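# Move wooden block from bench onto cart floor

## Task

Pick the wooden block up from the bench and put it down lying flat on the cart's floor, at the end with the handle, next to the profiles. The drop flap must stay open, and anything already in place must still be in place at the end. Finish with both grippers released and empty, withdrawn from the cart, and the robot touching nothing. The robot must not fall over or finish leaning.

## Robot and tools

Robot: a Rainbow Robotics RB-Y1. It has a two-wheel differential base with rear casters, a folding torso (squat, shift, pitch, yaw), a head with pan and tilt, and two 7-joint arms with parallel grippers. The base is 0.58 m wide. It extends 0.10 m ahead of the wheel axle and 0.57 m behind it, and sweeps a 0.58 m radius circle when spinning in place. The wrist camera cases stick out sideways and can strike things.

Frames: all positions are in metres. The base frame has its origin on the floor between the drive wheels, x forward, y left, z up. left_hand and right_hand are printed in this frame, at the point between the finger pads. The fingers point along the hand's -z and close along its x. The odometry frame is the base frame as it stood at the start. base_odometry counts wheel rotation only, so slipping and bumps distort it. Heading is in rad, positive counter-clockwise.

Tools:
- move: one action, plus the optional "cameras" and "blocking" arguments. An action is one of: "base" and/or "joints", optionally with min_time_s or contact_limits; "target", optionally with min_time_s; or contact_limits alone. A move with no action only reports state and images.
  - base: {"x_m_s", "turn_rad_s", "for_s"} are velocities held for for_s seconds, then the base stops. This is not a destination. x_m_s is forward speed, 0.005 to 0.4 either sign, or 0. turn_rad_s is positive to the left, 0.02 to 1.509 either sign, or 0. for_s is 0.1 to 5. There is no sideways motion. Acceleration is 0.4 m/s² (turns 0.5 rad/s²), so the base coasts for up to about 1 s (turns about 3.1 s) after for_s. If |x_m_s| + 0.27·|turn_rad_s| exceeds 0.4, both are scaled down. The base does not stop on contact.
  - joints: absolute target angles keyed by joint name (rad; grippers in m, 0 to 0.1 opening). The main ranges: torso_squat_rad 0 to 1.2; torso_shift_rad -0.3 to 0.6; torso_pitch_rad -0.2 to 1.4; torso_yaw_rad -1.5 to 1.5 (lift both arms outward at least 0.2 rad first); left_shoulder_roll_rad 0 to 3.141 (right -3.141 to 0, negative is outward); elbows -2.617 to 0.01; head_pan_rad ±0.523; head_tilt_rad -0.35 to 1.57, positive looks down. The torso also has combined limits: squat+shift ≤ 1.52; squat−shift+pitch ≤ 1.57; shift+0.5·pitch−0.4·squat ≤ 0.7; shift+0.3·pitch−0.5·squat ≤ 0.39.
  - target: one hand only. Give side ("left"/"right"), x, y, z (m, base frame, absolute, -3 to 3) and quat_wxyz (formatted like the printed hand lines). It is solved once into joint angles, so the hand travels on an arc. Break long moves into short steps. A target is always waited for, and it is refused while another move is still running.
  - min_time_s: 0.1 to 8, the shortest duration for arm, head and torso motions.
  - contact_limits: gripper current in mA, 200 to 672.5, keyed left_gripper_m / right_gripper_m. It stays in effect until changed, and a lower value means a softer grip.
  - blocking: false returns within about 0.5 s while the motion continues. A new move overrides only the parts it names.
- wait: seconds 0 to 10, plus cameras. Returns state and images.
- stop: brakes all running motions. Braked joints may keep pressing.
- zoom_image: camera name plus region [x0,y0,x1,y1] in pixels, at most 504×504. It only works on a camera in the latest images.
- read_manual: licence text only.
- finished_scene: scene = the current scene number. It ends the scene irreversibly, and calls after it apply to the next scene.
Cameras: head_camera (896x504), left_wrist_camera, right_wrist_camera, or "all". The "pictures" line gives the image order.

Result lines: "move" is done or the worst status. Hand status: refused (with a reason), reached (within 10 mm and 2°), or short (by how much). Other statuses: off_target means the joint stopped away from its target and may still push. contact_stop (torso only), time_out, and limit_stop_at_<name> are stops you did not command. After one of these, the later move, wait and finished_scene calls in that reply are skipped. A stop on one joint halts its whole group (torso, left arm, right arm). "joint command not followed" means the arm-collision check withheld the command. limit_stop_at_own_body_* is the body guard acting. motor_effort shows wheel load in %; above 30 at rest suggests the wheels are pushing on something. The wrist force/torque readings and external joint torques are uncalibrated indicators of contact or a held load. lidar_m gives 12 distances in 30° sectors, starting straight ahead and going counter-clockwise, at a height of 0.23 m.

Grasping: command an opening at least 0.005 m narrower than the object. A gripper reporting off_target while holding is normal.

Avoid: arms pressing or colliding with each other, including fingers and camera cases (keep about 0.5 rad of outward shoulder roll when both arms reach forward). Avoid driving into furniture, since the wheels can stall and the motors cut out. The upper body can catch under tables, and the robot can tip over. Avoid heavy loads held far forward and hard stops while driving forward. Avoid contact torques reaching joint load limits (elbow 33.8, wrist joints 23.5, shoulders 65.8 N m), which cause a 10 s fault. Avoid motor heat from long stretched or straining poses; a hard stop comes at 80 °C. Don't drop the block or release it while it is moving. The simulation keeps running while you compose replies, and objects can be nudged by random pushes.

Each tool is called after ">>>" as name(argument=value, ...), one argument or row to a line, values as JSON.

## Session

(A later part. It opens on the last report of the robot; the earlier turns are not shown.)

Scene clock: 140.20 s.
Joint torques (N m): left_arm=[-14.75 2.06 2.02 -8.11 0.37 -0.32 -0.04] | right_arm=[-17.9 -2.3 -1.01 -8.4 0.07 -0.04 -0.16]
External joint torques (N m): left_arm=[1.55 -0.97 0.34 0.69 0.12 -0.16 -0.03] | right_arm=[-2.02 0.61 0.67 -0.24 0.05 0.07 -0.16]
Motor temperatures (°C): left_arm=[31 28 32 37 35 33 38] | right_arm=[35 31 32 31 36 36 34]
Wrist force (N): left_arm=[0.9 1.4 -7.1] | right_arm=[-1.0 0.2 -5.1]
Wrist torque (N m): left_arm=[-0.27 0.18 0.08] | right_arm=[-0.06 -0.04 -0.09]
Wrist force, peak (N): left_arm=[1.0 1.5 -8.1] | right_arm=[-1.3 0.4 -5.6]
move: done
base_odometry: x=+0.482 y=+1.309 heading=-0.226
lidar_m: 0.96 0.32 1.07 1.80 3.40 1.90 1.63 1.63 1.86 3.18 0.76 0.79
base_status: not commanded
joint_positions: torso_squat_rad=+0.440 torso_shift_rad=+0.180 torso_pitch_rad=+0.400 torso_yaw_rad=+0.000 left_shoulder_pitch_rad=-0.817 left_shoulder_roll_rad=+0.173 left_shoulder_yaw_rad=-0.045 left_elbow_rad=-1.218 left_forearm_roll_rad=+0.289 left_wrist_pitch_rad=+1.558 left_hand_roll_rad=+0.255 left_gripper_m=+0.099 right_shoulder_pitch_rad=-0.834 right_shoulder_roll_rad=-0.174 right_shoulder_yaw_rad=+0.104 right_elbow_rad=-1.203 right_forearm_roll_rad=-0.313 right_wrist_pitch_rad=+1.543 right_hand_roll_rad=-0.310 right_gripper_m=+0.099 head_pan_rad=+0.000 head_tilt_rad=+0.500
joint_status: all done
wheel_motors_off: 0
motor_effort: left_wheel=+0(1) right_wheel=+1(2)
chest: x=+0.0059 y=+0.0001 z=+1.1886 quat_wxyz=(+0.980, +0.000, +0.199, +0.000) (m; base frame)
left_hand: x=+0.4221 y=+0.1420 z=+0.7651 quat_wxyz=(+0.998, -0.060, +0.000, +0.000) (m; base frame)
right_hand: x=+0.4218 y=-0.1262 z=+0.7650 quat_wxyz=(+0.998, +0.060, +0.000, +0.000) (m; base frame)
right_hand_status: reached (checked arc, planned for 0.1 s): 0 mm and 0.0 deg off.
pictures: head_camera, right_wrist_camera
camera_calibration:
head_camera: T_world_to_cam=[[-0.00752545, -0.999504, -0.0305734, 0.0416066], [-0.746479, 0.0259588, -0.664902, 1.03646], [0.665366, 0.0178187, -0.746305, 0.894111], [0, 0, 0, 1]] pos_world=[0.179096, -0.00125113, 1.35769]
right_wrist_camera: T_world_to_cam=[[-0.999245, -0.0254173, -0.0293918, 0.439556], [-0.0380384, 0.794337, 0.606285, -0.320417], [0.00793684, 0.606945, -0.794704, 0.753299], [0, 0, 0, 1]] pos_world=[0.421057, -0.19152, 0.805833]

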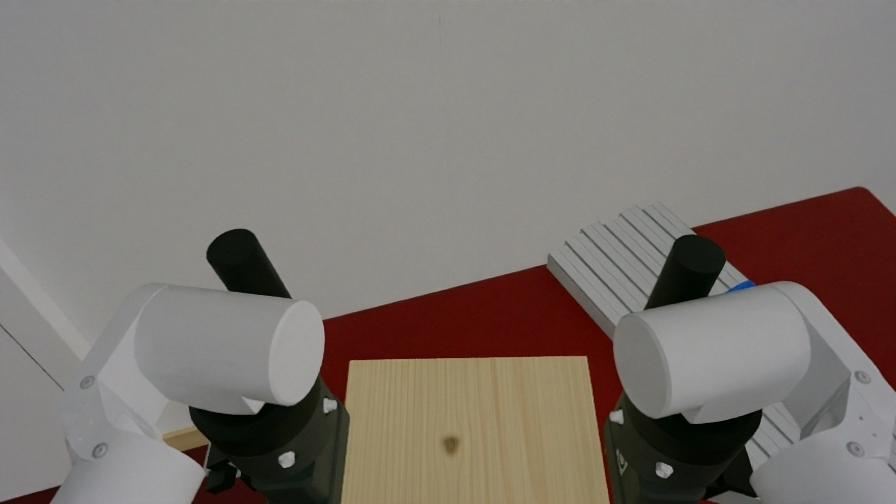

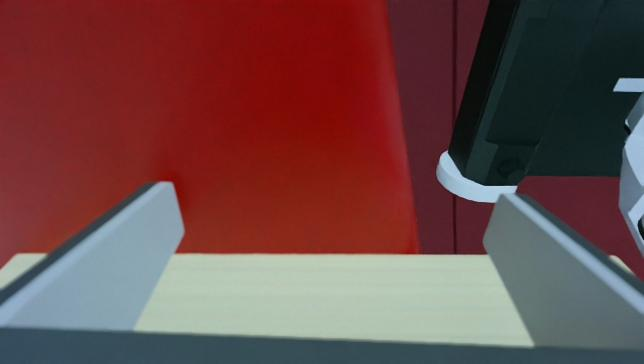

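>>> move(
  target={"side":"right","x":0.422,"y":-0.112,"z":0.765,"quat_wxyz":[0.9982,0.06,0,0]},
  cameras=["right_wrist_camera"],
)

>>> move(
  target={"side":"right","x":0.422,"y":-0.106,"z":0.765,"quat_wxyz":[0.9982,0.06,0,0]},
  cameras=["right_wrist_camera"],
)

Scene clock: 142.60 s.
Joint torques (N m): left_arm=[-17.31 -11.14 -0.04 -9.99 6.39 -2.17 1.18] | right_arm=[-20.32 13.26 2.62 -10.04 -5.21 -2.48 -1.03]
External joint torques (N m): left_arm=[-1.01 -14.25 -1.74 -1.2 6.15 -2.01 1.19] | right_arm=[-4.28 15.71 4.18 -1.86 -5.24 -2.37 -1.04]
Motor temperatures (°C): left_arm=[31 28 32 37 35 33 38] | right_arm=[35 31 32 31 36 36 34]
Wrist force (N): left_arm=[1.0 25.9 -1.8] | right_arm=[-1.6 -28.2 6.5]
Wrist torque (N m): left_arm=[0.32 0.46 -1.37] | right_arm=[1.13 0.39 1.08]
Wrist force, peak (N): left_arm=[1.7 33.4 -3.2] | right_arm=[-2.1 -37.6 9.1]
move: done
base_odometry: x=+0.482 y=+1.309 heading=-0.226
lidar_m: 0.96 0.32 1.06 1.79 3.39 1.90 1.63 1.63 1.88 3.18 0.77 0.79
base_status: not commanded
joint_positions: torso_squat_rad=+0.440 torso_shift_rad=+0.180 torso_pitch_rad=+0.400 torso_yaw_rad=+0.000 left_shoulder_pitch_rad=-0.816 left_shoulder_roll_rad=+0.176 left_shoulder_yaw_rad=-0.045 left_elbow_rad=-1.218 left_forearm_roll_rad=+0.288 left_wrist_pitch_rad=+1.558 left_hand_roll_rad=+0.255 left_gripper_m=+0.099 right_shoulder_pitch_rad=-0.848 right_shoulder_roll_rad=-0.154 right_shoulder_yaw_rad=+0.117 right_elbow_rad=-1.189 right_forearm_roll_rad=-0.297 right_wrist_pitch_rad=+1.539 right_hand_roll_rad=-0.332 right_gripper_m=+0.099 head_pan_rad=+0.000 head_tilt_rad=+0.500
joint_status: all done
wheel_motors_off: 0
motor_effort: left_wheel=-1(3) right_wheel=+3(5)
chest: x=+0.0058 y=+0.0000 z=+1.1886 quat_wxyz=(+0.980, +0.000, +0.199, +0.000) (m; base frame)
left_hand: x=+0.4222 y=+0.1444 z=+0.7649 quat_wxyz=(+0.998, -0.058, +0.000, +0.001) (m; base frame)
right_hand: x=+0.4220 y=-0.1151 z=+0.7650 quat_wxyz=(+0.998, +0.058, +0.000, -0.001) (m; base frame)
right_hand_status: reached (checked arc, planned for 0.2 s): 3 mm and 0.3 deg off.
pictures: right_wrist_camera
camera_calibration:
right_wrist_camera: T_world_to_cam=[[-0.999271, -0.0237082, -0.029913, 0.440594], [-0.0369554, 0.796996, 0.602853, -0.326756], [0.00954798, 0.603519, -0.797291, 0.747617], [0, 0, 0, 1]] pos_world=[0.421059, -0.180333, 0.806233]

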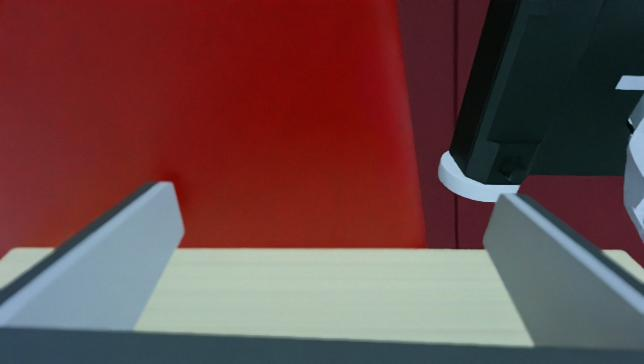

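Scene clock: 143.13 s.
Joint torques (N m): left_arm=[-18.89 -19.24 -1.44 -10.95 9.3 -2.83 2.11] | right_arm=[-22.13 25.6 4.44 -11.24 -9.1 -4.32 -1.86]
External joint torques (N m): left_arm=[-2.59 -22.41 -3.16 -2.17 9.06 -2.68 2.12] | right_arm=[-5.99 27.9 5.95 -3.07 -9.14 -4.21 -1.86]
Motor temperatures (°C): left_arm=[31 28 32 37 35 33 38] | right_arm=[35 31 32 31 36 36 34]
Wrist force (N): left_arm=[0.7 41.9 2.4] | right_arm=[-3.1 -51.5 14.3]
Wrist torque (N m): left_arm=[-0.47 0.44 -2.26] | right_arm=[2.09 0.66 2.06]
Wrist force, peak (N): left_arm=[1.9 48.1 2.5] | right_arm=[-2.7 -59.4 16.3]
move: done
base_odometry: x=+0.482 y=+1.309 heading=-0.226
lidar_m: 0.96 0.32 1.07 1.80 3.38 1.89 1.62 1.64 1.88 3.16 0.76 0.80
base_status: not commanded
joint_positions: torso_squat_rad=+0.440 torso_shift_rad=+0.180 torso_pitch_rad=+0.400 torso_yaw_rad=+0.000 left_shoulder_pitch_rad=-0.816 left_shoulder_roll_rad=+0.178 left_shoulder_yaw_rad=-0.044 left_elbow_rad=-1.218 left_forearm_roll_rad=+0.287 left_wrist_pitch_rad=+1.559 left_hand_roll_rad=+0.255 left_gripper_m=+0.099 right_shoulder_pitch_rad=-0.856 right_shoulder_roll_rad=-0.147 right_shoulder_yaw_rad=+0.122 right_elbow_rad=-1.176 right_forearm_roll_rad=-0.289 right_wrist_pitch_rad=+1.535 right_hand_roll_rad=-0.342 right_gripper_m=+0.099 head_pan_rad=+0.000 head_tilt_rad=+0.500
joint_status: all done
wheel_motors_off: 0
motor_effort: left_wheel=-2(4) right_wheel=+4(6)
chest: x=+0.0056 y=+0.0000 z=+1.1887 quat_wxyz=(+0.980, +0.000, +0.198, +0.000) (m; base frame)
left_hand: x=+0.4223 y=+0.1459 z=+0.7649 quat_wxyz=(+0.998, -0.056, +0.000, +0.001) (m; base frame)
right_hand: x=+0.4224 y=-0.1113 z=+0.7647 quat_wxyz=(+0.998, +0.056, +0.000, -0.002) (m; base frame)
right_hand_status: reached (checked arc, planned for 0.1 s): 5 mm and 0.5 deg off.
pictures: right_wrist_camera
camera_calibration:
right_wrist_camera: T_world_to_cam=[[-0.999326, -0.0217841, -0.0295546, 0.441056], [-0.0351629, 0.799457, 0.599694, -0.32764], [0.0105639, 0.600329, -0.799684, 0.746067], [0, 0, 0, 1]] pos_world=[0.421357, -0.176344, 0.806137]

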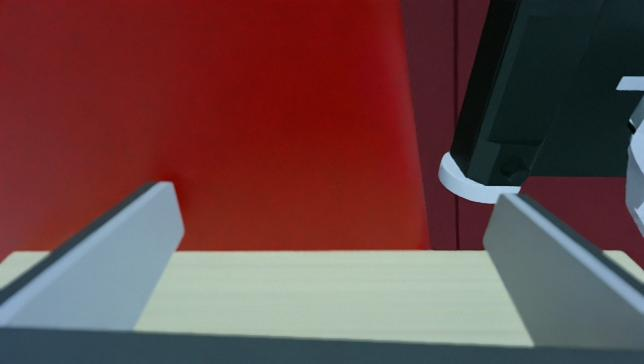

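>>> move(
  target={"side":"right","x":0.422,"y":-0.103,"z":0.765,"quat_wxyz":[0.9982,0.06,0,0]},
  cameras=[],
)

>>> move(
  joints={"torso_squat_rad":0.38},
  min_time_s=1,
)

Scene clock: 145.50 s.
Joint torques (N m): left_arm=[-19.67 -23.32 -3.1 -11.21 10.9 -3.44 2.64] | right_arm=[-23.27 31.62 5.55 -12.01 -11.04 -5.16 -2.24]
External joint torques (N m): left_arm=[-3.37 -26.51 -4.82 -2.42 10.66 -3.29 2.64] | right_arm=[-7.08 33.85 7.04 -3.84 -11.08 -5.05 -2.24]
Motor temperatures (°C): left_arm=[31 28 32 37 35 33 38] | right_arm=[35 31 32 31 36 36 34]
Wrist force (N): left_arm=[1.0 49.9 5.6] | right_arm=[-3.4 -61.8 17.9]
Wrist torque (N m): left_arm=[-0.93 0.66 -2.72] | right_arm=[2.51 0.76 2.48]
Wrist force, peak (N): left_arm=[2.7 54.1 4.8] | right_arm=[-4.9 -65.3 22.8]
move: done
base_odometry: x=+0.482 y=+1.309 heading=-0.226
lidar_m: 0.96 0.32 1.07 1.80 3.39 1.90 1.62 1.63 1.86 3.17 0.76 0.79
base_status: not commanded
joint_positions: torso_squat_rad=+0.440 torso_shift_rad=+0.180 torso_pitch_rad=+0.399 torso_yaw_rad=+0.000 left_shoulder_pitch_rad=-0.815 left_shoulder_roll_rad=+0.179 left_shoulder_yaw_rad=-0.044 left_elbow_rad=-1.218 left_forearm_roll_rad=+0.287 left_wrist_pitch_rad=+1.559 left_hand_roll_rad=+0.254 left_gripper_m=+0.099 right_shoulder_pitch_rad=-0.860 right_shoulder_roll_rad=-0.143 right_shoulder_yaw_rad=+0.124 right_elbow_rad=-1.169 right_forearm_roll_rad=-0.286 right_wrist_pitch_rad=+1.532 right_hand_roll_rad=-0.346 right_gripper_m=+0.099 head_pan_rad=+0.000 head_tilt_rad=+0.500
joint_status: all done
wheel_motors_off: 0
motor_effort: left_wheel=-3(4) right_wheel=+5(6)
chest: x=+0.0055 y=+0.0000 z=+1.1887 quat_wxyz=(+0.980, +0.000, +0.198, +0.000) (m; base frame)
left_hand: x=+0.4224 y=+0.1467 z=+0.7650 quat_wxyz=(+0.998, -0.056, +0.000, +0.002) (m; base frame)
right_hand: x=+0.4226 y=-0.1094 z=+0.7644 quat_wxyz=(+0.998, +0.055, +0.000, -0.003) (m; base frame)
right_hand_status: reached (checked arc, planned for 0.1 s): 6 mm and 0.6 deg off.
pictures: none
No camera images: "cameras" was empty.

Scene clock: 146.80 s.
Joint torques (N m): left_arm=[-24.47 -23.65 -2.97 -14.59 11.34 -3.46 2.75] | right_arm=[-24.94 29.05 5.42 -15.61 -10.72 -3.04 -2.29]
External joint torques (N m): left_arm=[-8.21 -26.84 -4.69 -5.81 11.11 -3.31 2.76] | right_arm=[-8.79 31.26 6.91 -7.44 -10.76 -2.93 -2.29]
Motor temperatures (°C): left_arm=[31 28 32 37 35 33 38] | right_arm=[35 31 32 31 37 36 34]
Wrist force (N): left_arm=[0.3 53.8 -9.4] | right_arm=[2.4 -51.1 -7.4]
Wrist torque (N m): left_arm=[-1.13 0.19 -2.82] | right_arm=[1.44 0.11 1.92]
Wrist force, peak (N): left_arm=[-0.8 53.8 -9.3] | right_arm=[-3.1 -61.0 16.6]
move: done
base_odometry: x=+0.482 y=+1.309 heading=-0.226
lidar_m: 0.97 0.32 1.06 1.80 3.37 1.90 1.64 1.63 1.88 3.16 0.76 0.77
base_status: not commanded
joint_positions: torso_squat_rad=+0.380 torso_shift_rad=+0.180 torso_pitch_rad=+0.401 torso_yaw_rad=+0.000 left_shoulder_pitch_rad=-0.814 left_shoulder_roll_rad=+0.179 left_shoulder_yaw_rad=-0.044 left_elbow_rad=-1.217 left_forearm_roll_rad=+0.287 left_wrist_pitch_rad=+1.559 left_hand_roll_rad=+0.254 left_gripper_m=+0.099 right_shoulder_pitch_rad=-0.860 right_shoulder_roll_rad=-0.142 right_shoulder_yaw_rad=+0.124 right_elbow_rad=-1.168 right_forearm_roll_rad=-0.286 right_wrist_pitch_rad=+1.532 right_hand_roll_rad=-0.346 right_gripper_m=+0.099 head_pan_rad=+0.000 head_tilt_rad=+0.500
joint_status: all done
wheel_motors_off: 0
motor_effort: left_wheel=-2(4) right_wheel=+3(6)
chest: x=+0.0092 y=+0.0000 z=+1.2050 quat_wxyz=(+0.980, +0.000, +0.199, +0.000) (m; base frame)
left_hand: x=+0.4248 y=+0.1472 z=+0.7801 quat_wxyz=(+0.998, -0.056, +0.001, +0.002) (m; base frame)
right_hand: x=+0.4253 y=-0.1091 z=+0.7797 quat_wxyz=(+0.998, +0.055, +0.001, -0.003) (m; base frame)
pictures: head_camera, left_wrist_camera, right_wrist_camera
camera_calibration:
head_camera: T_world_to_cam=[[-0.00762051, -0.999502, -0.0306347, 0.0421295], [-0.746905, 0.0260591, -0.66442, 1.04919], [0.664887, 0.017818, -0.746732, 0.904617], [0, 0, 0, 1]] pos_world=[0.182496, -0.00135083, 1.3739]
left_wrist_camera: T_world_to_cam=[[0.999465, 0.0295217, -0.0141103, -0.418514], [0.0323885, -0.831332, 0.554832, -0.295178], [0.00464921, -0.554992, -0.831843, 0.80114], [0, 0, 0, 1]] pos_world=[0.424125, 0.21159, 0.824291]
right_wrist_camera: T_world_to_cam=[[-0.999413, -0.0210827, -0.0269923, 0.442594], [-0.0330509, 0.80036, 0.598608, -0.338278], [0.00898331, 0.599149, -0.800587, 0.757947], [0, 0, 0, 1]] pos_world=[0.424345, -0.174048, 0.821246]

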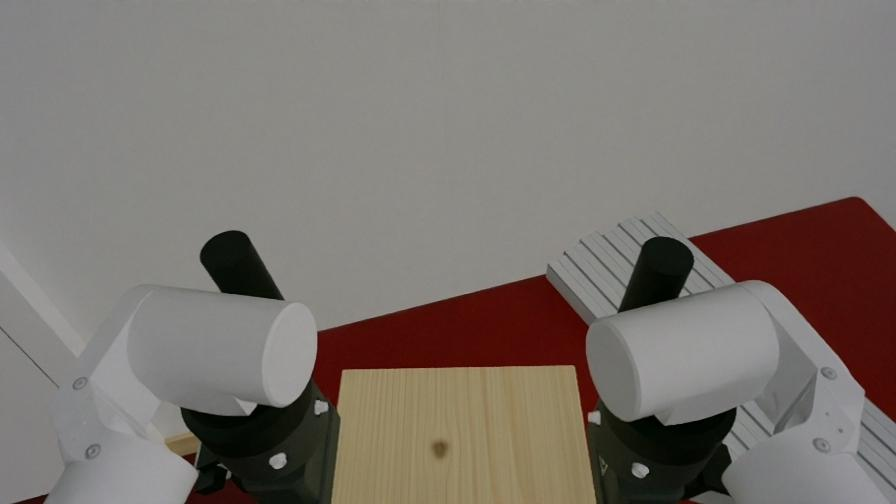

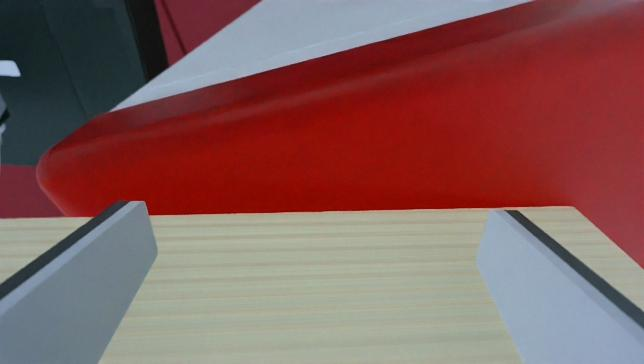

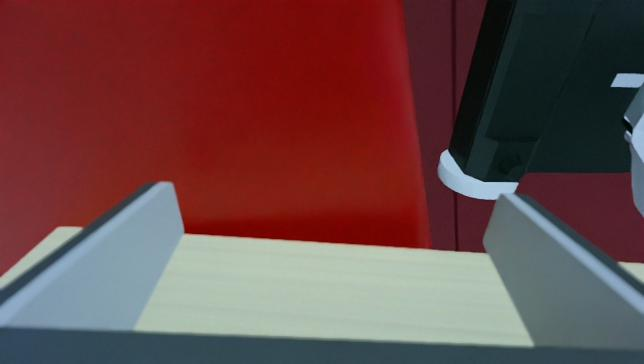

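>>> move(
  joints={"torso_squat_rad":0.1},
  min_time_s=1.5,
)

Scene clock: 149.63 s.
Joint torques (N m): left_arm=[-24.66 -23.49 -3.1 -14.53 11.35 -3.39 2.55] | right_arm=[-25.62 28.96 5.1 -15.96 -10.79 -2.96 -2.28]
External joint torques (N m): left_arm=[-8.41 -26.68 -4.82 -5.76 11.12 -3.24 2.55] | right_arm=[-9.47 31.17 6.59 -7.79 -10.83 -2.86 -2.28]
Motor temperatures (°C): left_arm=[31 29 32 37 36 33 38] | right_arm=[35 31 32 31 37 36 34]
Wrist force (N): left_arm=[0.7 52.9 -9.2] | right_arm=[1.8 -50.9 -8.4]
Wrist torque (N m): left_arm=[-1.16 0.20 -2.84] | right_arm=[1.39 0.00 1.88]
Wrist force, peak (N): left_arm=[0.0 54.0 -9.6] | right_arm=[2.4 -51.9 -7.6]
move: done
base_odometry: x=+0.482 y=+1.309 heading=-0.226
lidar_m: 0.96 0.32 1.07 1.80 3.40 1.91 1.63 1.62 1.87 3.15 0.77 0.78
base_status: not commanded
joint_positions: torso_squat_rad=+0.100 torso_shift_rad=+0.180 torso_pitch_rad=+0.401 torso_yaw_rad=+0.000 left_shoulder_pitch_rad=-0.814 left_shoulder_roll_rad=+0.179 left_shoulder_yaw_rad=-0.044 left_elbow_rad=-1.217 left_forearm_roll_rad=+0.287 left_wrist_pitch_rad=+1.559 left_hand_roll_rad=+0.254 left_gripper_m=+0.099 right_shoulder_pitch_rad=-0.860 right_shoulder_roll_rad=-0.142 right_shoulder_yaw_rad=+0.124 right_elbow_rad=-1.168 right_forearm_roll_rad=-0.286 right_wrist_pitch_rad=+1.532 right_hand_roll_rad=-0.346 right_gripper_m=+0.099 head_pan_rad=+0.000 head_tilt_rad=+0.500
joint_status: all done
wheel_motors_off: 0
motor_effort: left_wheel=-2(3) right_wheel=+0(3)
chest: x=+0.0176 y=+0.0000 z=+1.2506 quat_wxyz=(+0.980, +0.000, +0.199, +0.000) (m; base frame)
left_hand: x=+0.4331 y=+0.1472 z=+0.8257 quat_wxyz=(+0.998, -0.056, +0.001, +0.002) (m; base frame)
right_hand: x=+0.4336 y=-0.1091 z=+0.8253 quat_wxyz=(+0.998, +0.055, +0.001, -0.003) (m; base frame)
pictures: head_camera, left_wrist_camera, right_wrist_camera
camera_calibration:
head_camera: T_world_to_cam=[[-0.00762403, -0.999501, -0.0306378, 0.0435985], [-0.746905, 0.0260637, -0.664419, 1.08582], [0.664887, 0.0178179, -0.746732, 0.933158], [0, 0, 0, 1]] pos_world=[0.190896, -0.00135081, 1.4196]
left_wrist_camera: T_world_to_cam=[[0.999462, 0.0295487, -0.0142482, -0.42605], [0.0324877, -0.831362, 0.554781, -0.320739], [0.00454763, -0.554945, -0.831874, 0.839095], [0, 0, 0, 1]] pos_world=[0.432425, 0.21159, 0.869891]
right_wrist_camera: T_world_to_cam=[[-0.999422, -0.0210398, -0.026713, 0.451788], [-0.0328494, 0.80036, 0.59862, -0.365402], [0.00878519, 0.599151, -0.800588, 0.794467], [0, 0, 0, 1]] pos_world=[0.432544, -0.174047, 0.866846]

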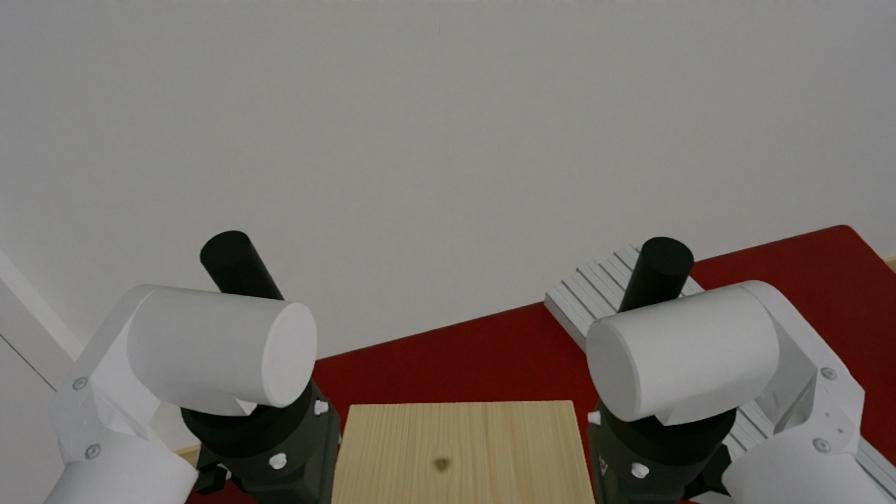

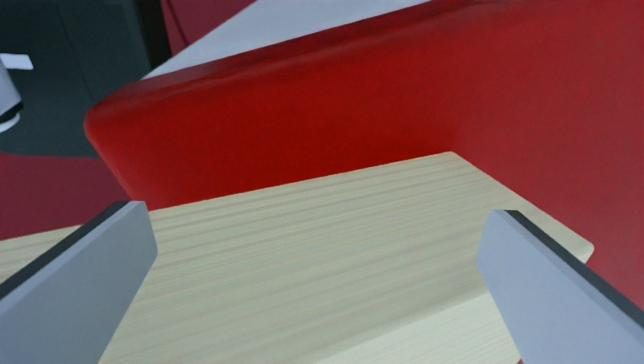

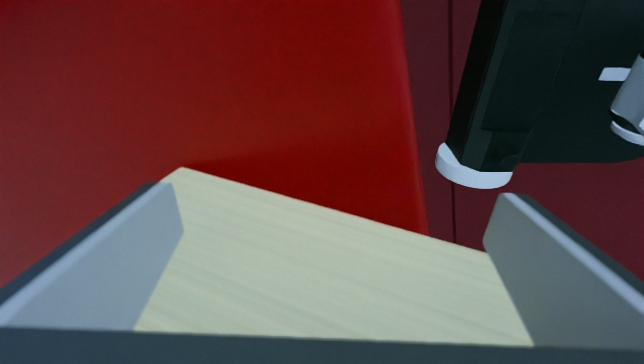

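>>> move(
  joints={"torso_squat_rad":0.44},
  min_time_s=3,
)

>>> move(
  joints={"left_hand_roll_rad":0.225,"right_hand_roll_rad":-0.316},
  min_time_s=1,
)

Scene clock: 161.33 s.
Joint torques (N m): left_arm=[-21.26 -25.16 -3.48 -12.13 11.08 -6.04 2.8] | right_arm=[-23.93 28.98 5.09 -13 -10.4 -5.44 -2.25]
External joint torques (N m): left_arm=[-4.95 -28.37 -5.21 -3.35 10.85 -5.89 2.8] | right_arm=[-7.73 31.2 6.59 -4.83 -10.44 -5.33 -2.25]
Motor temperatures (°C): left_arm=[32 29 32 37 37 33 38] | right_arm=[36 32 32 32 39 37 34]
Wrist force (N): left_arm=[-6.4 54.4 18.6] | right_arm=[-4.7 -57.5 19.6]
Wrist torque (N m): left_arm=[-1.43 1.41 -3.05] | right_arm=[2.43 0.84 2.44]
Wrist force, peak (N): left_arm=[-6.3 55.6 19.2] | right_arm=[-4.8 -58.0 20.1]
move: done
base_odometry: x=+0.482 y=+1.309 heading=-0.226
lidar_m: 0.96 0.33 1.08 1.80 3.39 1.90 1.62 1.63 1.88 3.16 0.77 0.80
base_status: not commanded
joint_positions: torso_squat_rad=+0.440 torso_shift_rad=+0.179 torso_pitch_rad=+0.399 torso_yaw_rad=+0.000 left_shoulder_pitch_rad=-0.815 left_shoulder_roll_rad=+0.179 left_shoulder_yaw_rad=-0.044 left_elbow_rad=-1.217 left_forearm_roll_rad=+0.287 left_wrist_pitch_rad=+1.559 left_hand_roll_rad=+0.254 left_gripper_m=+0.099 right_shoulder_pitch_rad=-0.860 right_shoulder_roll_rad=-0.142 right_shoulder_yaw_rad=+0.124 right_elbow_rad=-1.169 right_forearm_roll_rad=-0.286 right_wrist_pitch_rad=+1.532 right_hand_roll_rad=-0.346 right_gripper_m=+0.099 head_pan_rad=+0.000 head_tilt_rad=+0.500
joint_status: all done
wheel_motors_off: 0
motor_effort: left_wheel=+0(3) right_wheel=+3(4)
chest: x=+0.0050 y=+0.0000 z=+1.1888 quat_wxyz=(+0.980, +0.000, +0.198, +0.000) (m; base frame)
left_hand: x=+0.4219 y=+0.1473 z=+0.7653 quat_wxyz=(+0.998, -0.056, +0.000, +0.002) (m; base frame)
right_hand: x=+0.4222 y=-0.1089 z=+0.7647 quat_wxyz=(+0.998, +0.055, +0.000, -0.002) (m; base frame)
pictures: head_camera, left_wrist_camera, right_wrist_camera
camera_calibration:
head_camera: T_world_to_cam=[[-0.00755575, -0.999502, -0.0306518, 0.0416225], [-0.74549, 0.02606, -0.666007, 1.03723], [0.666474, 0.0178184, -0.745316, 0.893599], [0, 0, 0, 1]] pos_world=[0.177996, -0.00135082, 1.35809]
left_wrist_camera: T_world_to_cam=[[0.999504, 0.029415, -0.0112489, -0.418039], [0.0307123, -0.83142, 0.554796, -0.28603], [0.00696676, -0.554866, -0.831911, 0.787948], [0, 0, 0, 1]] pos_world=[0.421127, 0.211691, 0.809488]
right_wrist_camera: T_world_to_cam=[[-0.999342, -0.0213625, -0.0293104, 0.440696], [-0.0346646, 0.800283, 0.59862, -0.328907], [0.0106686, 0.599242, -0.800497, 0.745076], [0, 0, 0, 1]] pos_world=[0.421055, -0.173848, 0.806238]

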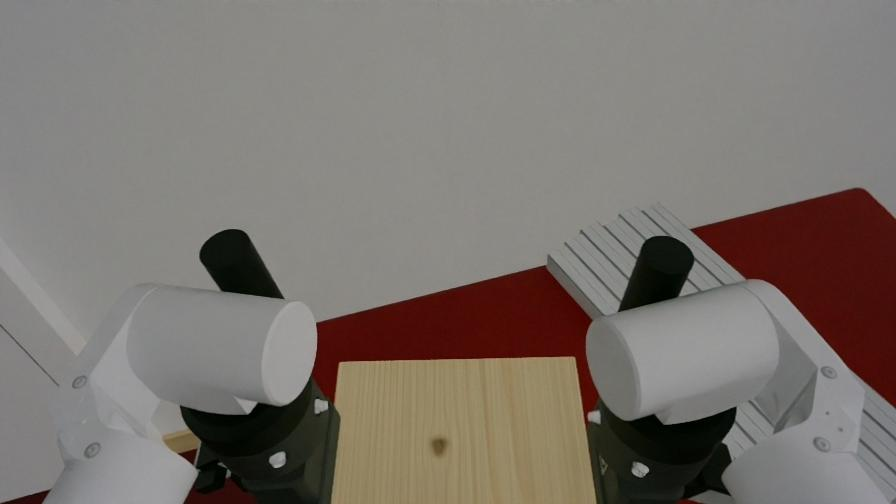

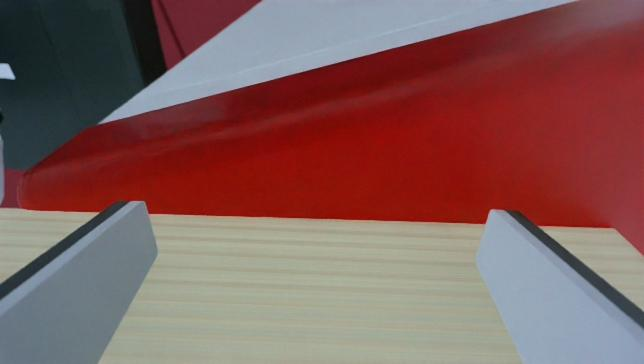

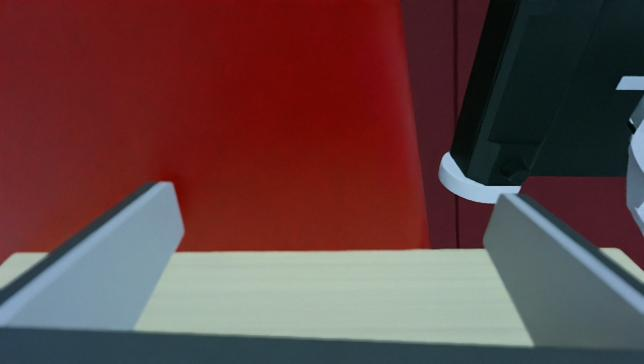

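Scene clock: 162.63 s.
Joint torques (N m): left_arm=[-20.85 -26.76 -9.11 -12.02 11.59 -2.84 -3.35] | right_arm=[-23.82 28.72 6.36 -12.39 -9.82 -3.09 2.21]
External joint torques (N m): left_arm=[-4.53 -29.98 -10.84 -3.23 11.36 -2.69 -3.35] | right_arm=[-7.62 30.93 7.86 -4.22 -9.87 -2.98 2.21]
Motor temperatures (°C): left_arm=[32 29 32 37 37 33 38] | right_arm=[36 32 32 32 39 37 34]
Wrist force (N): left_arm=[0.9 52.8 5.7] | right_arm=[-3.1 -52.0 14.0]
Wrist torque (N m): left_arm=[-0.95 -0.35 3.05] | right_arm=[2.06 -0.84 -2.17]
Wrist force, peak (N): left_arm=[-6.2 55.2 18.6] | right_arm=[-4.8 -57.3 19.3]
move: done
base_odometry: x=+0.482 y=+1.309 heading=-0.226
lidar_m: 0.96 0.32 1.08 1.79 3.39 1.89 1.63 1.63 1.88 3.17 0.77 0.80
base_status: not commanded
joint_positions: torso_squat_rad=+0.440 torso_shift_rad=+0.180 torso_pitch_rad=+0.399 torso_yaw_rad=+0.000 left_shoulder_pitch_rad=-0.815 left_shoulder_roll_rad=+0.180 left_shoulder_yaw_rad=-0.042 left_elbow_rad=-1.217 left_forearm_roll_rad=+0.287 left_wrist_pitch_rad=+1.559 left_hand_roll_rad=+0.226 left_gripper_m=+0.099 right_shoulder_pitch_rad=-0.860 right_shoulder_roll_rad=-0.142 right_shoulder_yaw_rad=+0.124 right_elbow_rad=-1.169 right_forearm_roll_rad=-0.286 right_wrist_pitch_rad=+1.532 right_hand_roll_rad=-0.317 right_gripper_m=+0.099 head_pan_rad=+0.000 head_tilt_rad=+0.500
joint_status: all done
wheel_motors_off: 0
motor_effort: left_wheel=-1(1) right_wheel=+3(5)
chest: x=+0.0053 y=+0.0000 z=+1.1888 quat_wxyz=(+0.980, +0.000, +0.198, +0.000) (m; base frame)
left_hand: x=+0.4225 y=+0.1477 z=+0.7652 quat_wxyz=(+0.998, -0.056, -0.002, -0.012) (m; base frame)
right_hand: x=+0.4224 y=-0.1088 z=+0.7646 quat_wxyz=(+0.998, +0.056, -0.001, +0.012) (m; base frame)
pictures: head_camera, left_wrist_camera, right_wrist_camera
camera_calibration:
head_camera: T_world_to_cam=[[-0.00756644, -0.999502, -0.0306509, 0.0416225], [-0.745729, 0.026061, -0.66574, 1.03706], [0.666207, 0.01782, -0.745554, 0.893697], [0, 0, 0, 1]] pos_world=[0.178296, -0.00135083, 1.35799]
left_wrist_camera: T_world_to_cam=[[0.999971, 0.00252695, -0.00718472, -0.417902], [0.00609004, -0.831785, 0.555064, -0.275404], [-0.00457353, -0.555092, -0.831776, 0.792906], [0, 0, 0, 1]] pos_world=[0.423194, 0.212114, 0.809385]
right_wrist_camera: T_world_to_cam=[[-0.99819, -0.0503388, -0.0329181, 0.440104], [-0.0600222, 0.798537, 0.598946, -0.318554], [-0.00386394, 0.599837, -0.800113, 0.750822], [0, 0, 0, 1]] pos_world=[0.423088, -0.173839, 0.806026]

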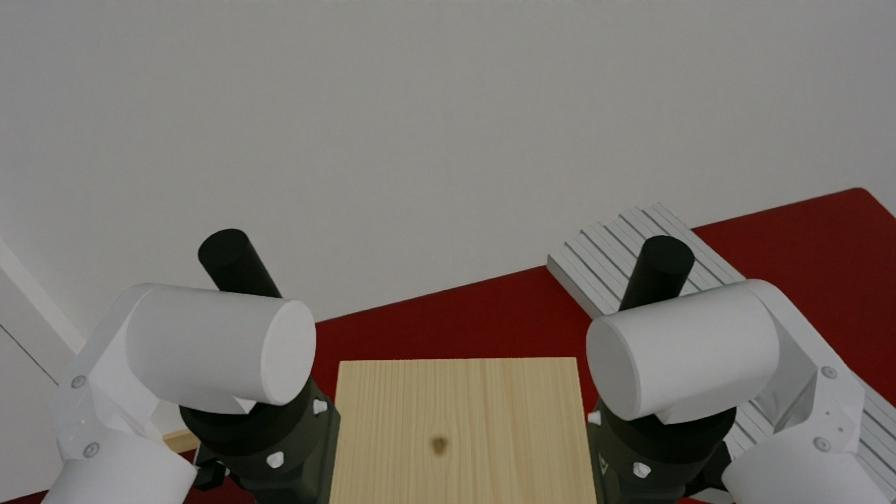

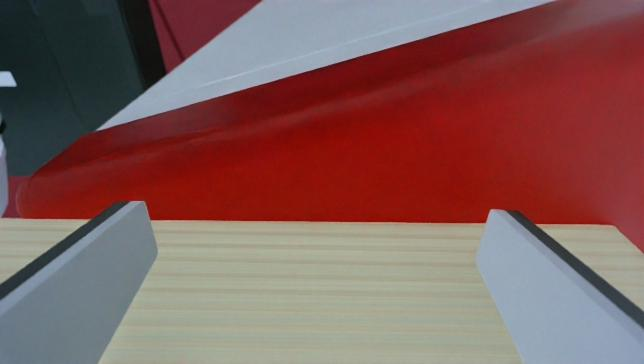

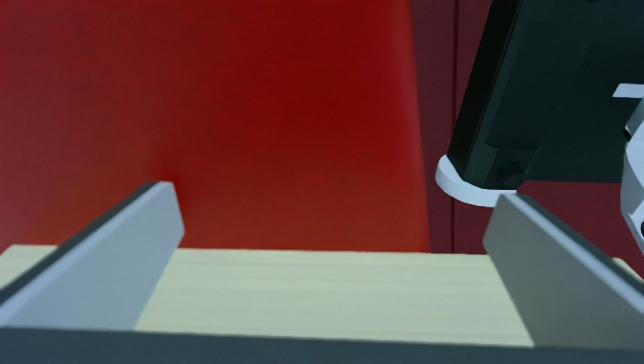

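>>> move(
  joints={"left_hand_roll_rad":0.239,"right_hand_roll_rad":-0.331},
  min_time_s=1,
  cameras=[],
)

>>> move(
  joints={"torso_squat_rad":0.36},
  min_time_s=1,
  cameras=["left_wrist_camera"],
)

>>> move(
  joints={"torso_squat_rad":0.1},
  min_time_s=2,
)

Scene clock: 166.00 s.
Joint torques (N m): left_arm=[-21.15 -25.5 -9.4 -12.03 11.21 -2.15 -2.34] | right_arm=[-23.59 27.88 6.64 -12.3 -9.04 -3.69 0.39]
External joint torques (N m): left_arm=[-4.84 -28.72 -11.13 -3.24 10.98 -2 -2.33] | right_arm=[-7.39 30.1 8.13 -4.12 -9.08 -3.58 0.39]
Motor temperatures (°C): left_arm=[32 29 32 37 37 33 38] | right_arm=[36 32 32 32 39 37 34]
Wrist force (N): left_arm=[2.9 46.1 3.2] | right_arm=[-7.5 -47.8 17.2]
Wrist torque (N m): left_arm=[-0.51 -0.43 2.69] | right_arm=[1.99 -0.59 -0.61]
Wrist force, peak (N): left_arm=[0.4 53.4 6.5] | right_arm=[-2.9 -53.2 14.0]
move: done
base_odometry: x=+0.482 y=+1.309 heading=-0.226
lidar_m: 0.96 0.32 1.07 1.81 3.40 1.90 1.62 1.63 1.88 3.17 0.76 0.80
base_status: not commanded
joint_positions: torso_squat_rad=+0.440 torso_shift_rad=+0.180 torso_pitch_rad=+0.399 torso_yaw_rad=+0.000 left_shoulder_pitch_rad=-0.815 left_shoulder_roll_rad=+0.179 left_shoulder_yaw_rad=-0.042 left_elbow_rad=-1.217 left_forearm_roll_rad=+0.287 left_wrist_pitch_rad=+1.558 left_hand_roll_rad=+0.240 left_gripper_m=+0.099 right_shoulder_pitch_rad=-0.860 right_shoulder_roll_rad=-0.142 right_shoulder_yaw_rad=+0.124 right_elbow_rad=-1.169 right_forearm_roll_rad=-0.286 right_wrist_pitch_rad=+1.532 right_hand_roll_rad=-0.331 right_gripper_m=+0.099 head_pan_rad=+0.000 head_tilt_rad=+0.500
joint_status: all done
wheel_motors_off: 0
motor_effort: left_wheel=+1(1) right_wheel=+2(4)
chest: x=+0.0053 y=+0.0000 z=+1.1887 quat_wxyz=(+0.980, +0.000, +0.198, +0.000) (m; base frame)
left_hand: x=+0.4225 y=+0.1474 z=+0.7652 quat_wxyz=(+0.998, -0.056, -0.001, -0.005) (m; base frame)
right_hand: x=+0.4224 y=-0.1086 z=+0.7646 quat_wxyz=(+0.998, +0.056, -0.001, +0.005) (m; base frame)
pictures: none
No camera images: "cameras" was empty.

Scene clock: 167.30 s.
Joint torques (N m): left_arm=[-23.71 -23.5 -8.46 -14.27 10.62 -1.95 -2.24] | right_arm=[-28.16 25.84 6.47 -17.49 -8.84 -3.72 1.07]
External joint torques (N m): left_arm=[-7.45 -26.69 -10.17 -5.49 10.38 -1.8 -2.24] | right_arm=[-12.02 28.02 7.95 -9.32 -8.87 -3.62 1.07]
Motor temperatures (°C): left_arm=[32 29 32 37 37 33 38] | right_arm=[36 32 32 32 39 37 34]
Wrist force (N): left_arm=[3.3 45.9 -10.1] | right_arm=[-3.5 -44.1 -10.1]
Wrist torque (N m): left_arm=[-0.91 0.14 1.91] | right_arm=[1.15 -0.01 -1.57]
Wrist force, peak (N): left_arm=[2.9 46.9 -10.8] | right_arm=[-7.1 -47.8 16.0]
move: done
base_odometry: x=+0.482 y=+1.309 heading=-0.226
lidar_m: 0.96 0.32 1.07 1.79 3.38 1.90 1.63 1.63 1.87 3.17 0.76 0.78
base_status: not commanded
joint_positions: torso_squat_rad=+0.360 torso_shift_rad=+0.180 torso_pitch_rad=+0.401 torso_yaw_rad=+0.000 left_shoulder_pitch_rad=-0.814 left_shoulder_roll_rad=+0.179 left_shoulder_yaw_rad=-0.042 left_elbow_rad=-1.217 left_forearm_roll_rad=+0.287 left_wrist_pitch_rad=+1.558 left_hand_roll_rad=+0.240 left_gripper_m=+0.099 right_shoulder_pitch_rad=-0.859 right_shoulder_roll_rad=-0.141 right_shoulder_yaw_rad=+0.124 right_elbow_rad=-1.168 right_forearm_roll_rad=-0.286 right_wrist_pitch_rad=+1.532 right_hand_roll_rad=-0.331 right_gripper_m=+0.099 head_pan_rad=+0.000 head_tilt_rad=+0.500
joint_status: all done
wheel_motors_off: 0
motor_effort: left_wheel=-1(1) right_wheel=+1(4)
chest: x=+0.0102 y=+0.0000 z=+1.2099 quat_wxyz=(+0.980, +0.000, +0.199, +0.000) (m; base frame)
left_hand: x=+0.4260 y=+0.1473 z=+0.7852 quat_wxyz=(+0.998, -0.056, +0.000, -0.005) (m; base frame)
right_hand: x=+0.4256 y=-0.1087 z=+0.7842 quat_wxyz=(+0.998, +0.056, +0.002, +0.005) (m; base frame)
pictures: left_wrist_camera
camera_calibration:
left_wrist_camera: T_world_to_cam=[[0.999801, 0.0160008, -0.0119233, -0.419524], [0.0199286, -0.831187, 0.555636, -0.293311], [-0.00101985, -0.555763, -0.83134, 0.807513], [0, 0, 0, 1]] pos_world=[0.426109, 0.211702, 0.82929]

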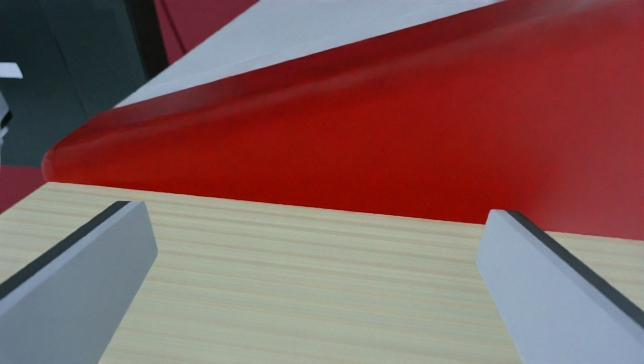

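Scene clock: 169.60 s.
Joint torques (N m): left_arm=[-24.11 -23.11 -8.59 -14.32 10.33 -2.01 -2.25] | right_arm=[-28.89 24.8 6.16 -18.04 -8.8 -3.74 1.23]
External joint torques (N m): left_arm=[-7.85 -26.3 -10.31 -5.54 10.1 -1.86 -2.25] | right_arm=[-12.76 26.98 7.63 -9.88 -8.84 -3.64 1.23]
Motor temperatures (°C): left_arm=[32 29 32 37 37 33 38] | right_arm=[36 32 32 32 39 37 34]
Wrist force (N): left_arm=[4.7 45.0 -7.8] | right_arm=[-4.4 -43.7 -10.0]
Wrist torque (N m): left_arm=[-1.15 0.28 2.54] | right_arm=[1.13 0.10 -1.73]
Wrist force, peak (N): left_arm=[2.9 46.6 -10.6] | right_arm=[-3.3 -44.9 -9.9]
move: done
base_odometry: x=+0.482 y=+1.309 heading=-0.226
lidar_m: 0.97 0.32 1.07 1.79 3.39 1.89 1.63 1.63 1.86 3.16 0.76 0.79
base_status: not commanded
joint_positions: torso_squat_rad=+0.100 torso_shift_rad=+0.180 torso_pitch_rad=+0.401 torso_yaw_rad=+0.000 left_shoulder_pitch_rad=-0.814 left_shoulder_roll_rad=+0.179 left_shoulder_yaw_rad=-0.042 left_elbow_rad=-1.217 left_forearm_roll_rad=+0.287 left_wrist_pitch_rad=+1.558 left_hand_roll_rad=+0.240 left_gripper_m=+0.099 right_shoulder_pitch_rad=-0.859 right_shoulder_roll_rad=-0.141 right_shoulder_yaw_rad=+0.124 right_elbow_rad=-1.168 right_forearm_roll_rad=-0.286 right_wrist_pitch_rad=+1.532 right_hand_roll_rad=-0.331 right_gripper_m=+0.099 head_pan_rad=+0.000 head_tilt_rad=+0.500
joint_status: all done
wheel_motors_off: 0
motor_effort: left_wheel=-2(2) right_wheel=+0(2)
chest: x=+0.0176 y=+0.0000 z=+1.2506 quat_wxyz=(+0.980, +0.000, +0.199, +0.000) (m; base frame)
left_hand: x=+0.4334 y=+0.1472 z=+0.8258 quat_wxyz=(+0.998, -0.056, +0.000, -0.005) (m; base frame)
right_hand: x=+0.4329 y=-0.1086 z=+0.8248 quat_wxyz=(+0.998, +0.056, +0.002, +0.005) (m; base frame)
pictures: head_camera, left_wrist_camera, right_wrist_camera
camera_calibration:
head_camera: T_world_to_cam=[[-0.00762489, -0.999502, -0.0306332, 0.0435922], [-0.746999, 0.0260589, -0.664314, 1.08569], [0.664781, 0.0178177, -0.746825, 0.933311], [0, 0, 0, 1]] pos_world=[0.190896, -0.00135083, 1.4196]
left_wrist_camera: T_world_to_cam=[[0.999799, 0.0160251, -0.012063, -0.426319], [0.0200266, -0.83114, 0.555702, -0.316183], [-0.00112093, -0.555832, -0.831294, 0.841374], [0, 0, 0, 1]] pos_world=[0.433509, 0.211702, 0.86999]
right_wrist_camera: T_world_to_cam=[[-0.999024, -0.0353953, -0.0264079, 0.44916], [-0.044161, 0.799102, 0.599572, -0.361547], [-0.000119438, 0.600153, -0.799885, 0.79713], [0, 0, 0, 1]] pos_world=[0.432851, -0.173589, 0.866247]

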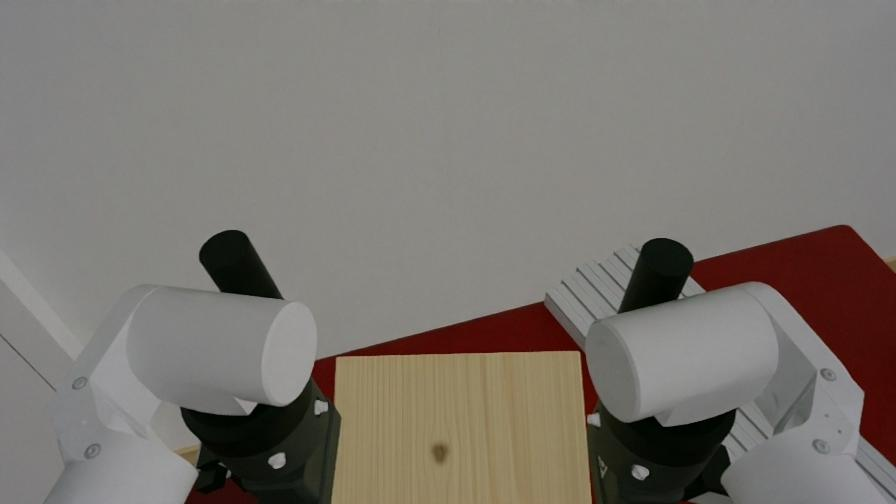

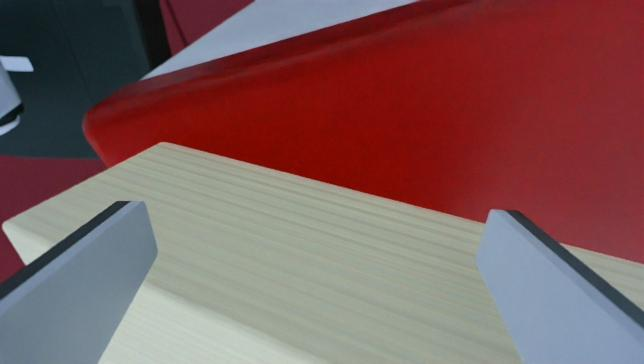

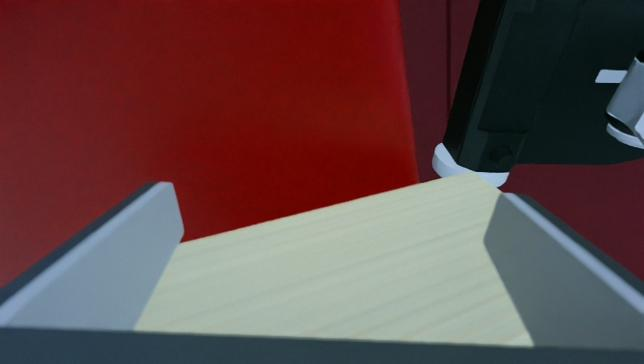

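>>> move(
  joints={"torso_squat_rad":0.44},
  min_time_s=2.5,
  cameras=[],
)

>>> move(
  joints={"left_hand_roll_rad":0.2465,"right_hand_roll_rad":-0.337},
  min_time_s=1,
  cameras=[],
)

>>> move(
  joints={"torso_squat_rad":0.36},
  min_time_s=1,
  cameras=["left_wrist_camera"],
)

Scene clock: 174.77 s.
Joint torques (N m): left_arm=[-16.9 -25.73 -8.09 -9.56 10.71 -2.41 -0.91] | right_arm=[-17.66 29.28 7.25 -8.93 -10.02 -0.95 1.64]
External joint torques (N m): left_arm=[-0.56 -28.95 -9.82 -0.76 10.48 -2.25 -0.91] | right_arm=[-1.43 31.5 8.75 -0.75 -10.06 -0.83 1.64]
Motor temperatures (°C): left_arm=[32 29 32 37 38 33 38] | right_arm=[36 32 32 32 39 37 34]
Wrist force (N): left_arm=[4.9 50.3 15.6] | right_arm=[6.3 -50.9 19.1]
Wrist torque (N m): left_arm=[-1.19 0.35 1.10] | right_arm=[2.17 -0.55 -2.10]
Wrist force, peak (N): left_arm=[5.4 50.6 16.0] | right_arm=[7.8 -51.3 20.1]
move: done
base_odometry: x=+0.482 y=+1.309 heading=-0.226
lidar_m: 0.96 0.33 1.07 1.80 3.39 1.91 1.64 1.62 1.87 3.15 0.75 0.79
base_status: not commanded
joint_positions: torso_squat_rad=+0.440 torso_shift_rad=+0.180 torso_pitch_rad=+0.399 torso_yaw_rad=+0.000 left_shoulder_pitch_rad=-0.816 left_shoulder_roll_rad=+0.180 left_shoulder_yaw_rad=-0.043 left_elbow_rad=-1.218 left_forearm_roll_rad=+0.287 left_wrist_pitch_rad=+1.559 left_hand_roll_rad=+0.239 left_gripper_m=+0.099 right_shoulder_pitch_rad=-0.862 right_shoulder_roll_rad=-0.142 right_shoulder_yaw_rad=+0.123 right_elbow_rad=-1.170 right_forearm_roll_rad=-0.286 right_wrist_pitch_rad=+1.531 right_hand_roll_rad=-0.331 right_gripper_m=+0.099 head_pan_rad=+0.000 head_tilt_rad=+0.500
joint_status: all done
wheel_motors_off: 0
motor_effort: left_wheel=-4(4) right_wheel=+0(4)
chest: x=+0.0052 y=+0.0000 z=+1.1888 quat_wxyz=(+0.980, +0.000, +0.198, +0.000) (m; base frame)
left_hand: x=+0.4230 y=+0.1472 z=+0.7658 quat_wxyz=(+0.998, -0.056, -0.002, -0.005) (m; base frame)
right_hand: x=+0.4235 y=-0.1085 z=+0.7655 quat_wxyz=(+0.998, +0.056, -0.002, +0.005) (m; base frame)
pictures: none
No camera images: "cameras" was empty.

Scene clock: 176.07 s.
Joint torques (N m): left_arm=[-16.85 -25.84 -6.83 -9.53 10.99 -3.8 3.17] | right_arm=[-17.33 29.07 7.6 -9.02 -10.02 -2.15 -1.53]
External joint torques (N m): left_arm=[-0.52 -29.06 -8.56 -0.73 10.76 -3.64 3.17] | right_arm=[-1.11 31.3 9.1 -0.84 -10.06 -2.03 -1.53]
Motor temperatures (°C): left_arm=[32 29 32 37 38 33 38] | right_arm=[36 32 32 32 39 37 34]
Wrist force (N): left_arm=[2.1 53.2 14.8] | right_arm=[6.2 -52.4 16.0]
Wrist torque (N m): left_arm=[-1.24 1.29 -2.85] | right_arm=[2.13 0.58 1.16]
Wrist force, peak (N): left_arm=[2.6 53.8 14.4] | right_arm=[7.5 -52.5 17.9]
move: done
base_odometry: x=+0.482 y=+1.309 heading=-0.226
lidar_m: 0.96 0.32 1.07 1.79 3.40 1.90 1.62 1.63 1.86 3.16 0.77 0.79
base_status: not commanded
joint_positions: torso_squat_rad=+0.440 torso_shift_rad=+0.180 torso_pitch_rad=+0.399 torso_yaw_rad=+0.000 left_shoulder_pitch_rad=-0.816 left_shoulder_roll_rad=+0.180 left_shoulder_yaw_rad=-0.043 left_elbow_rad=-1.218 left_forearm_roll_rad=+0.287 left_wrist_pitch_rad=+1.559 left_hand_roll_rad=+0.246 left_gripper_m=+0.099 right_shoulder_pitch_rad=-0.862 right_shoulder_roll_rad=-0.142 right_shoulder_yaw_rad=+0.123 right_elbow_rad=-1.170 right_forearm_roll_rad=-0.286 right_wrist_pitch_rad=+1.531 right_hand_roll_rad=-0.337 right_gripper_m=+0.099 head_pan_rad=+0.000 head_tilt_rad=+0.500
joint_status: all done
wheel_motors_off: 0
motor_effort: left_wheel=-3(4) right_wheel=-1(3)
chest: x=+0.0053 y=+0.0000 z=+1.1888 quat_wxyz=(+0.980, +0.000, +0.198, +0.000) (m; base frame)
left_hand: x=+0.4229 y=+0.1472 z=+0.7658 quat_wxyz=(+0.998, -0.056, -0.002, -0.002) (m; base frame)
right_hand: x=+0.4235 y=-0.1085 z=+0.7655 quat_wxyz=(+0.998, +0.056, -0.002, +0.003) (m; base frame)
pictures: none
No camera images: "cameras" was empty.

Scene clock: 177.37 s.
Joint torques (N m): left_arm=[-24.88 -23.25 -3.96 -14.74 11.16 -3.52 2.99] | right_arm=[-24.69 27.65 5.3 -15.35 -10.28 -2.3 -1.44]
External joint torques (N m): left_arm=[-8.63 -26.44 -5.67 -5.96 10.92 -3.37 2.99] | right_arm=[-8.53 29.85 6.78 -7.19 -10.32 -2.19 -1.44]
Motor temperatures (°C): left_arm=[32 29 32 37 38 33 38] | right_arm=[36 32 32 32 39 37 34]
Wrist force (N): left_arm=[-2.5 50.3 -8.9] | right_arm=[3.9 -47.6 -8.4]
Wrist torque (N m): left_arm=[-1.14 0.06 -2.65] | right_arm=[1.32 0.24 1.22]
Wrist force, peak (N): left_arm=[2.4 53.3 15.0] | right_arm=[6.0 -52.8 15.7]
move: done
base_odometry: x=+0.482 y=+1.309 heading=-0.226
lidar_m: 0.97 0.32 1.07 1.78 3.39 1.91 1.63 1.64 1.88 3.15 0.77 0.78
base_status: not commanded
joint_positions: torso_squat_rad=+0.360 torso_shift_rad=+0.180 torso_pitch_rad=+0.401 torso_yaw_rad=+0.000 left_shoulder_pitch_rad=-0.814 left_shoulder_roll_rad=+0.179 left_shoulder_yaw_rad=-0.044 left_elbow_rad=-1.217 left_forearm_roll_rad=+0.287 left_wrist_pitch_rad=+1.559 left_hand_roll_rad=+0.246 left_gripper_m=+0.099 right_shoulder_pitch_rad=-0.860 right_shoulder_roll_rad=-0.142 right_shoulder_yaw_rad=+0.124 right_elbow_rad=-1.168 right_forearm_roll_rad=-0.286 right_wrist_pitch_rad=+1.532 right_hand_roll_rad=-0.337 right_gripper_m=+0.099 head_pan_rad=+0.000 head_tilt_rad=+0.500
joint_status: all done
wheel_motors_off: 0
motor_effort: left_wheel=-1(4) right_wheel=+2(2)
chest: x=+0.0101 y=+0.0000 z=+1.2099 quat_wxyz=(+0.980, +0.000, +0.199, +0.000) (m; base frame)
left_hand: x=+0.4257 y=+0.1471 z=+0.7850 quat_wxyz=(+0.998, -0.056, +0.001, -0.002) (m; base frame)
right_hand: x=+0.4263 y=-0.1087 z=+0.7847 quat_wxyz=(+0.998, +0.055, +0.001, +0.002) (m; base frame)
pictures: left_wrist_camera
camera_calibration:
left_wrist_camera: T_world_to_cam=[[0.999686, 0.021177, -0.0133853, -0.418663], [0.0250447, -0.831421, 0.555079, -0.294994], [0.000626122, -0.55524, -0.83169, 0.806851], [0, 0, 0, 1]] pos_world=[0.425415, 0.211598, 0.829191]

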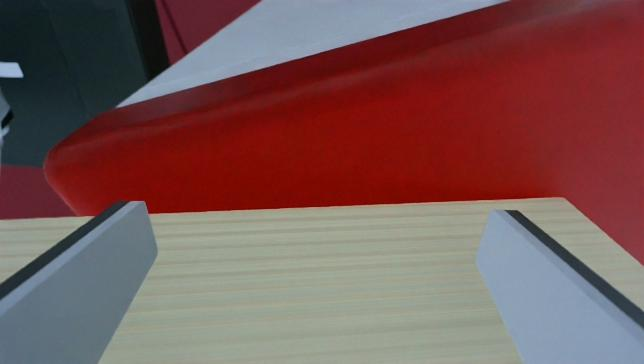

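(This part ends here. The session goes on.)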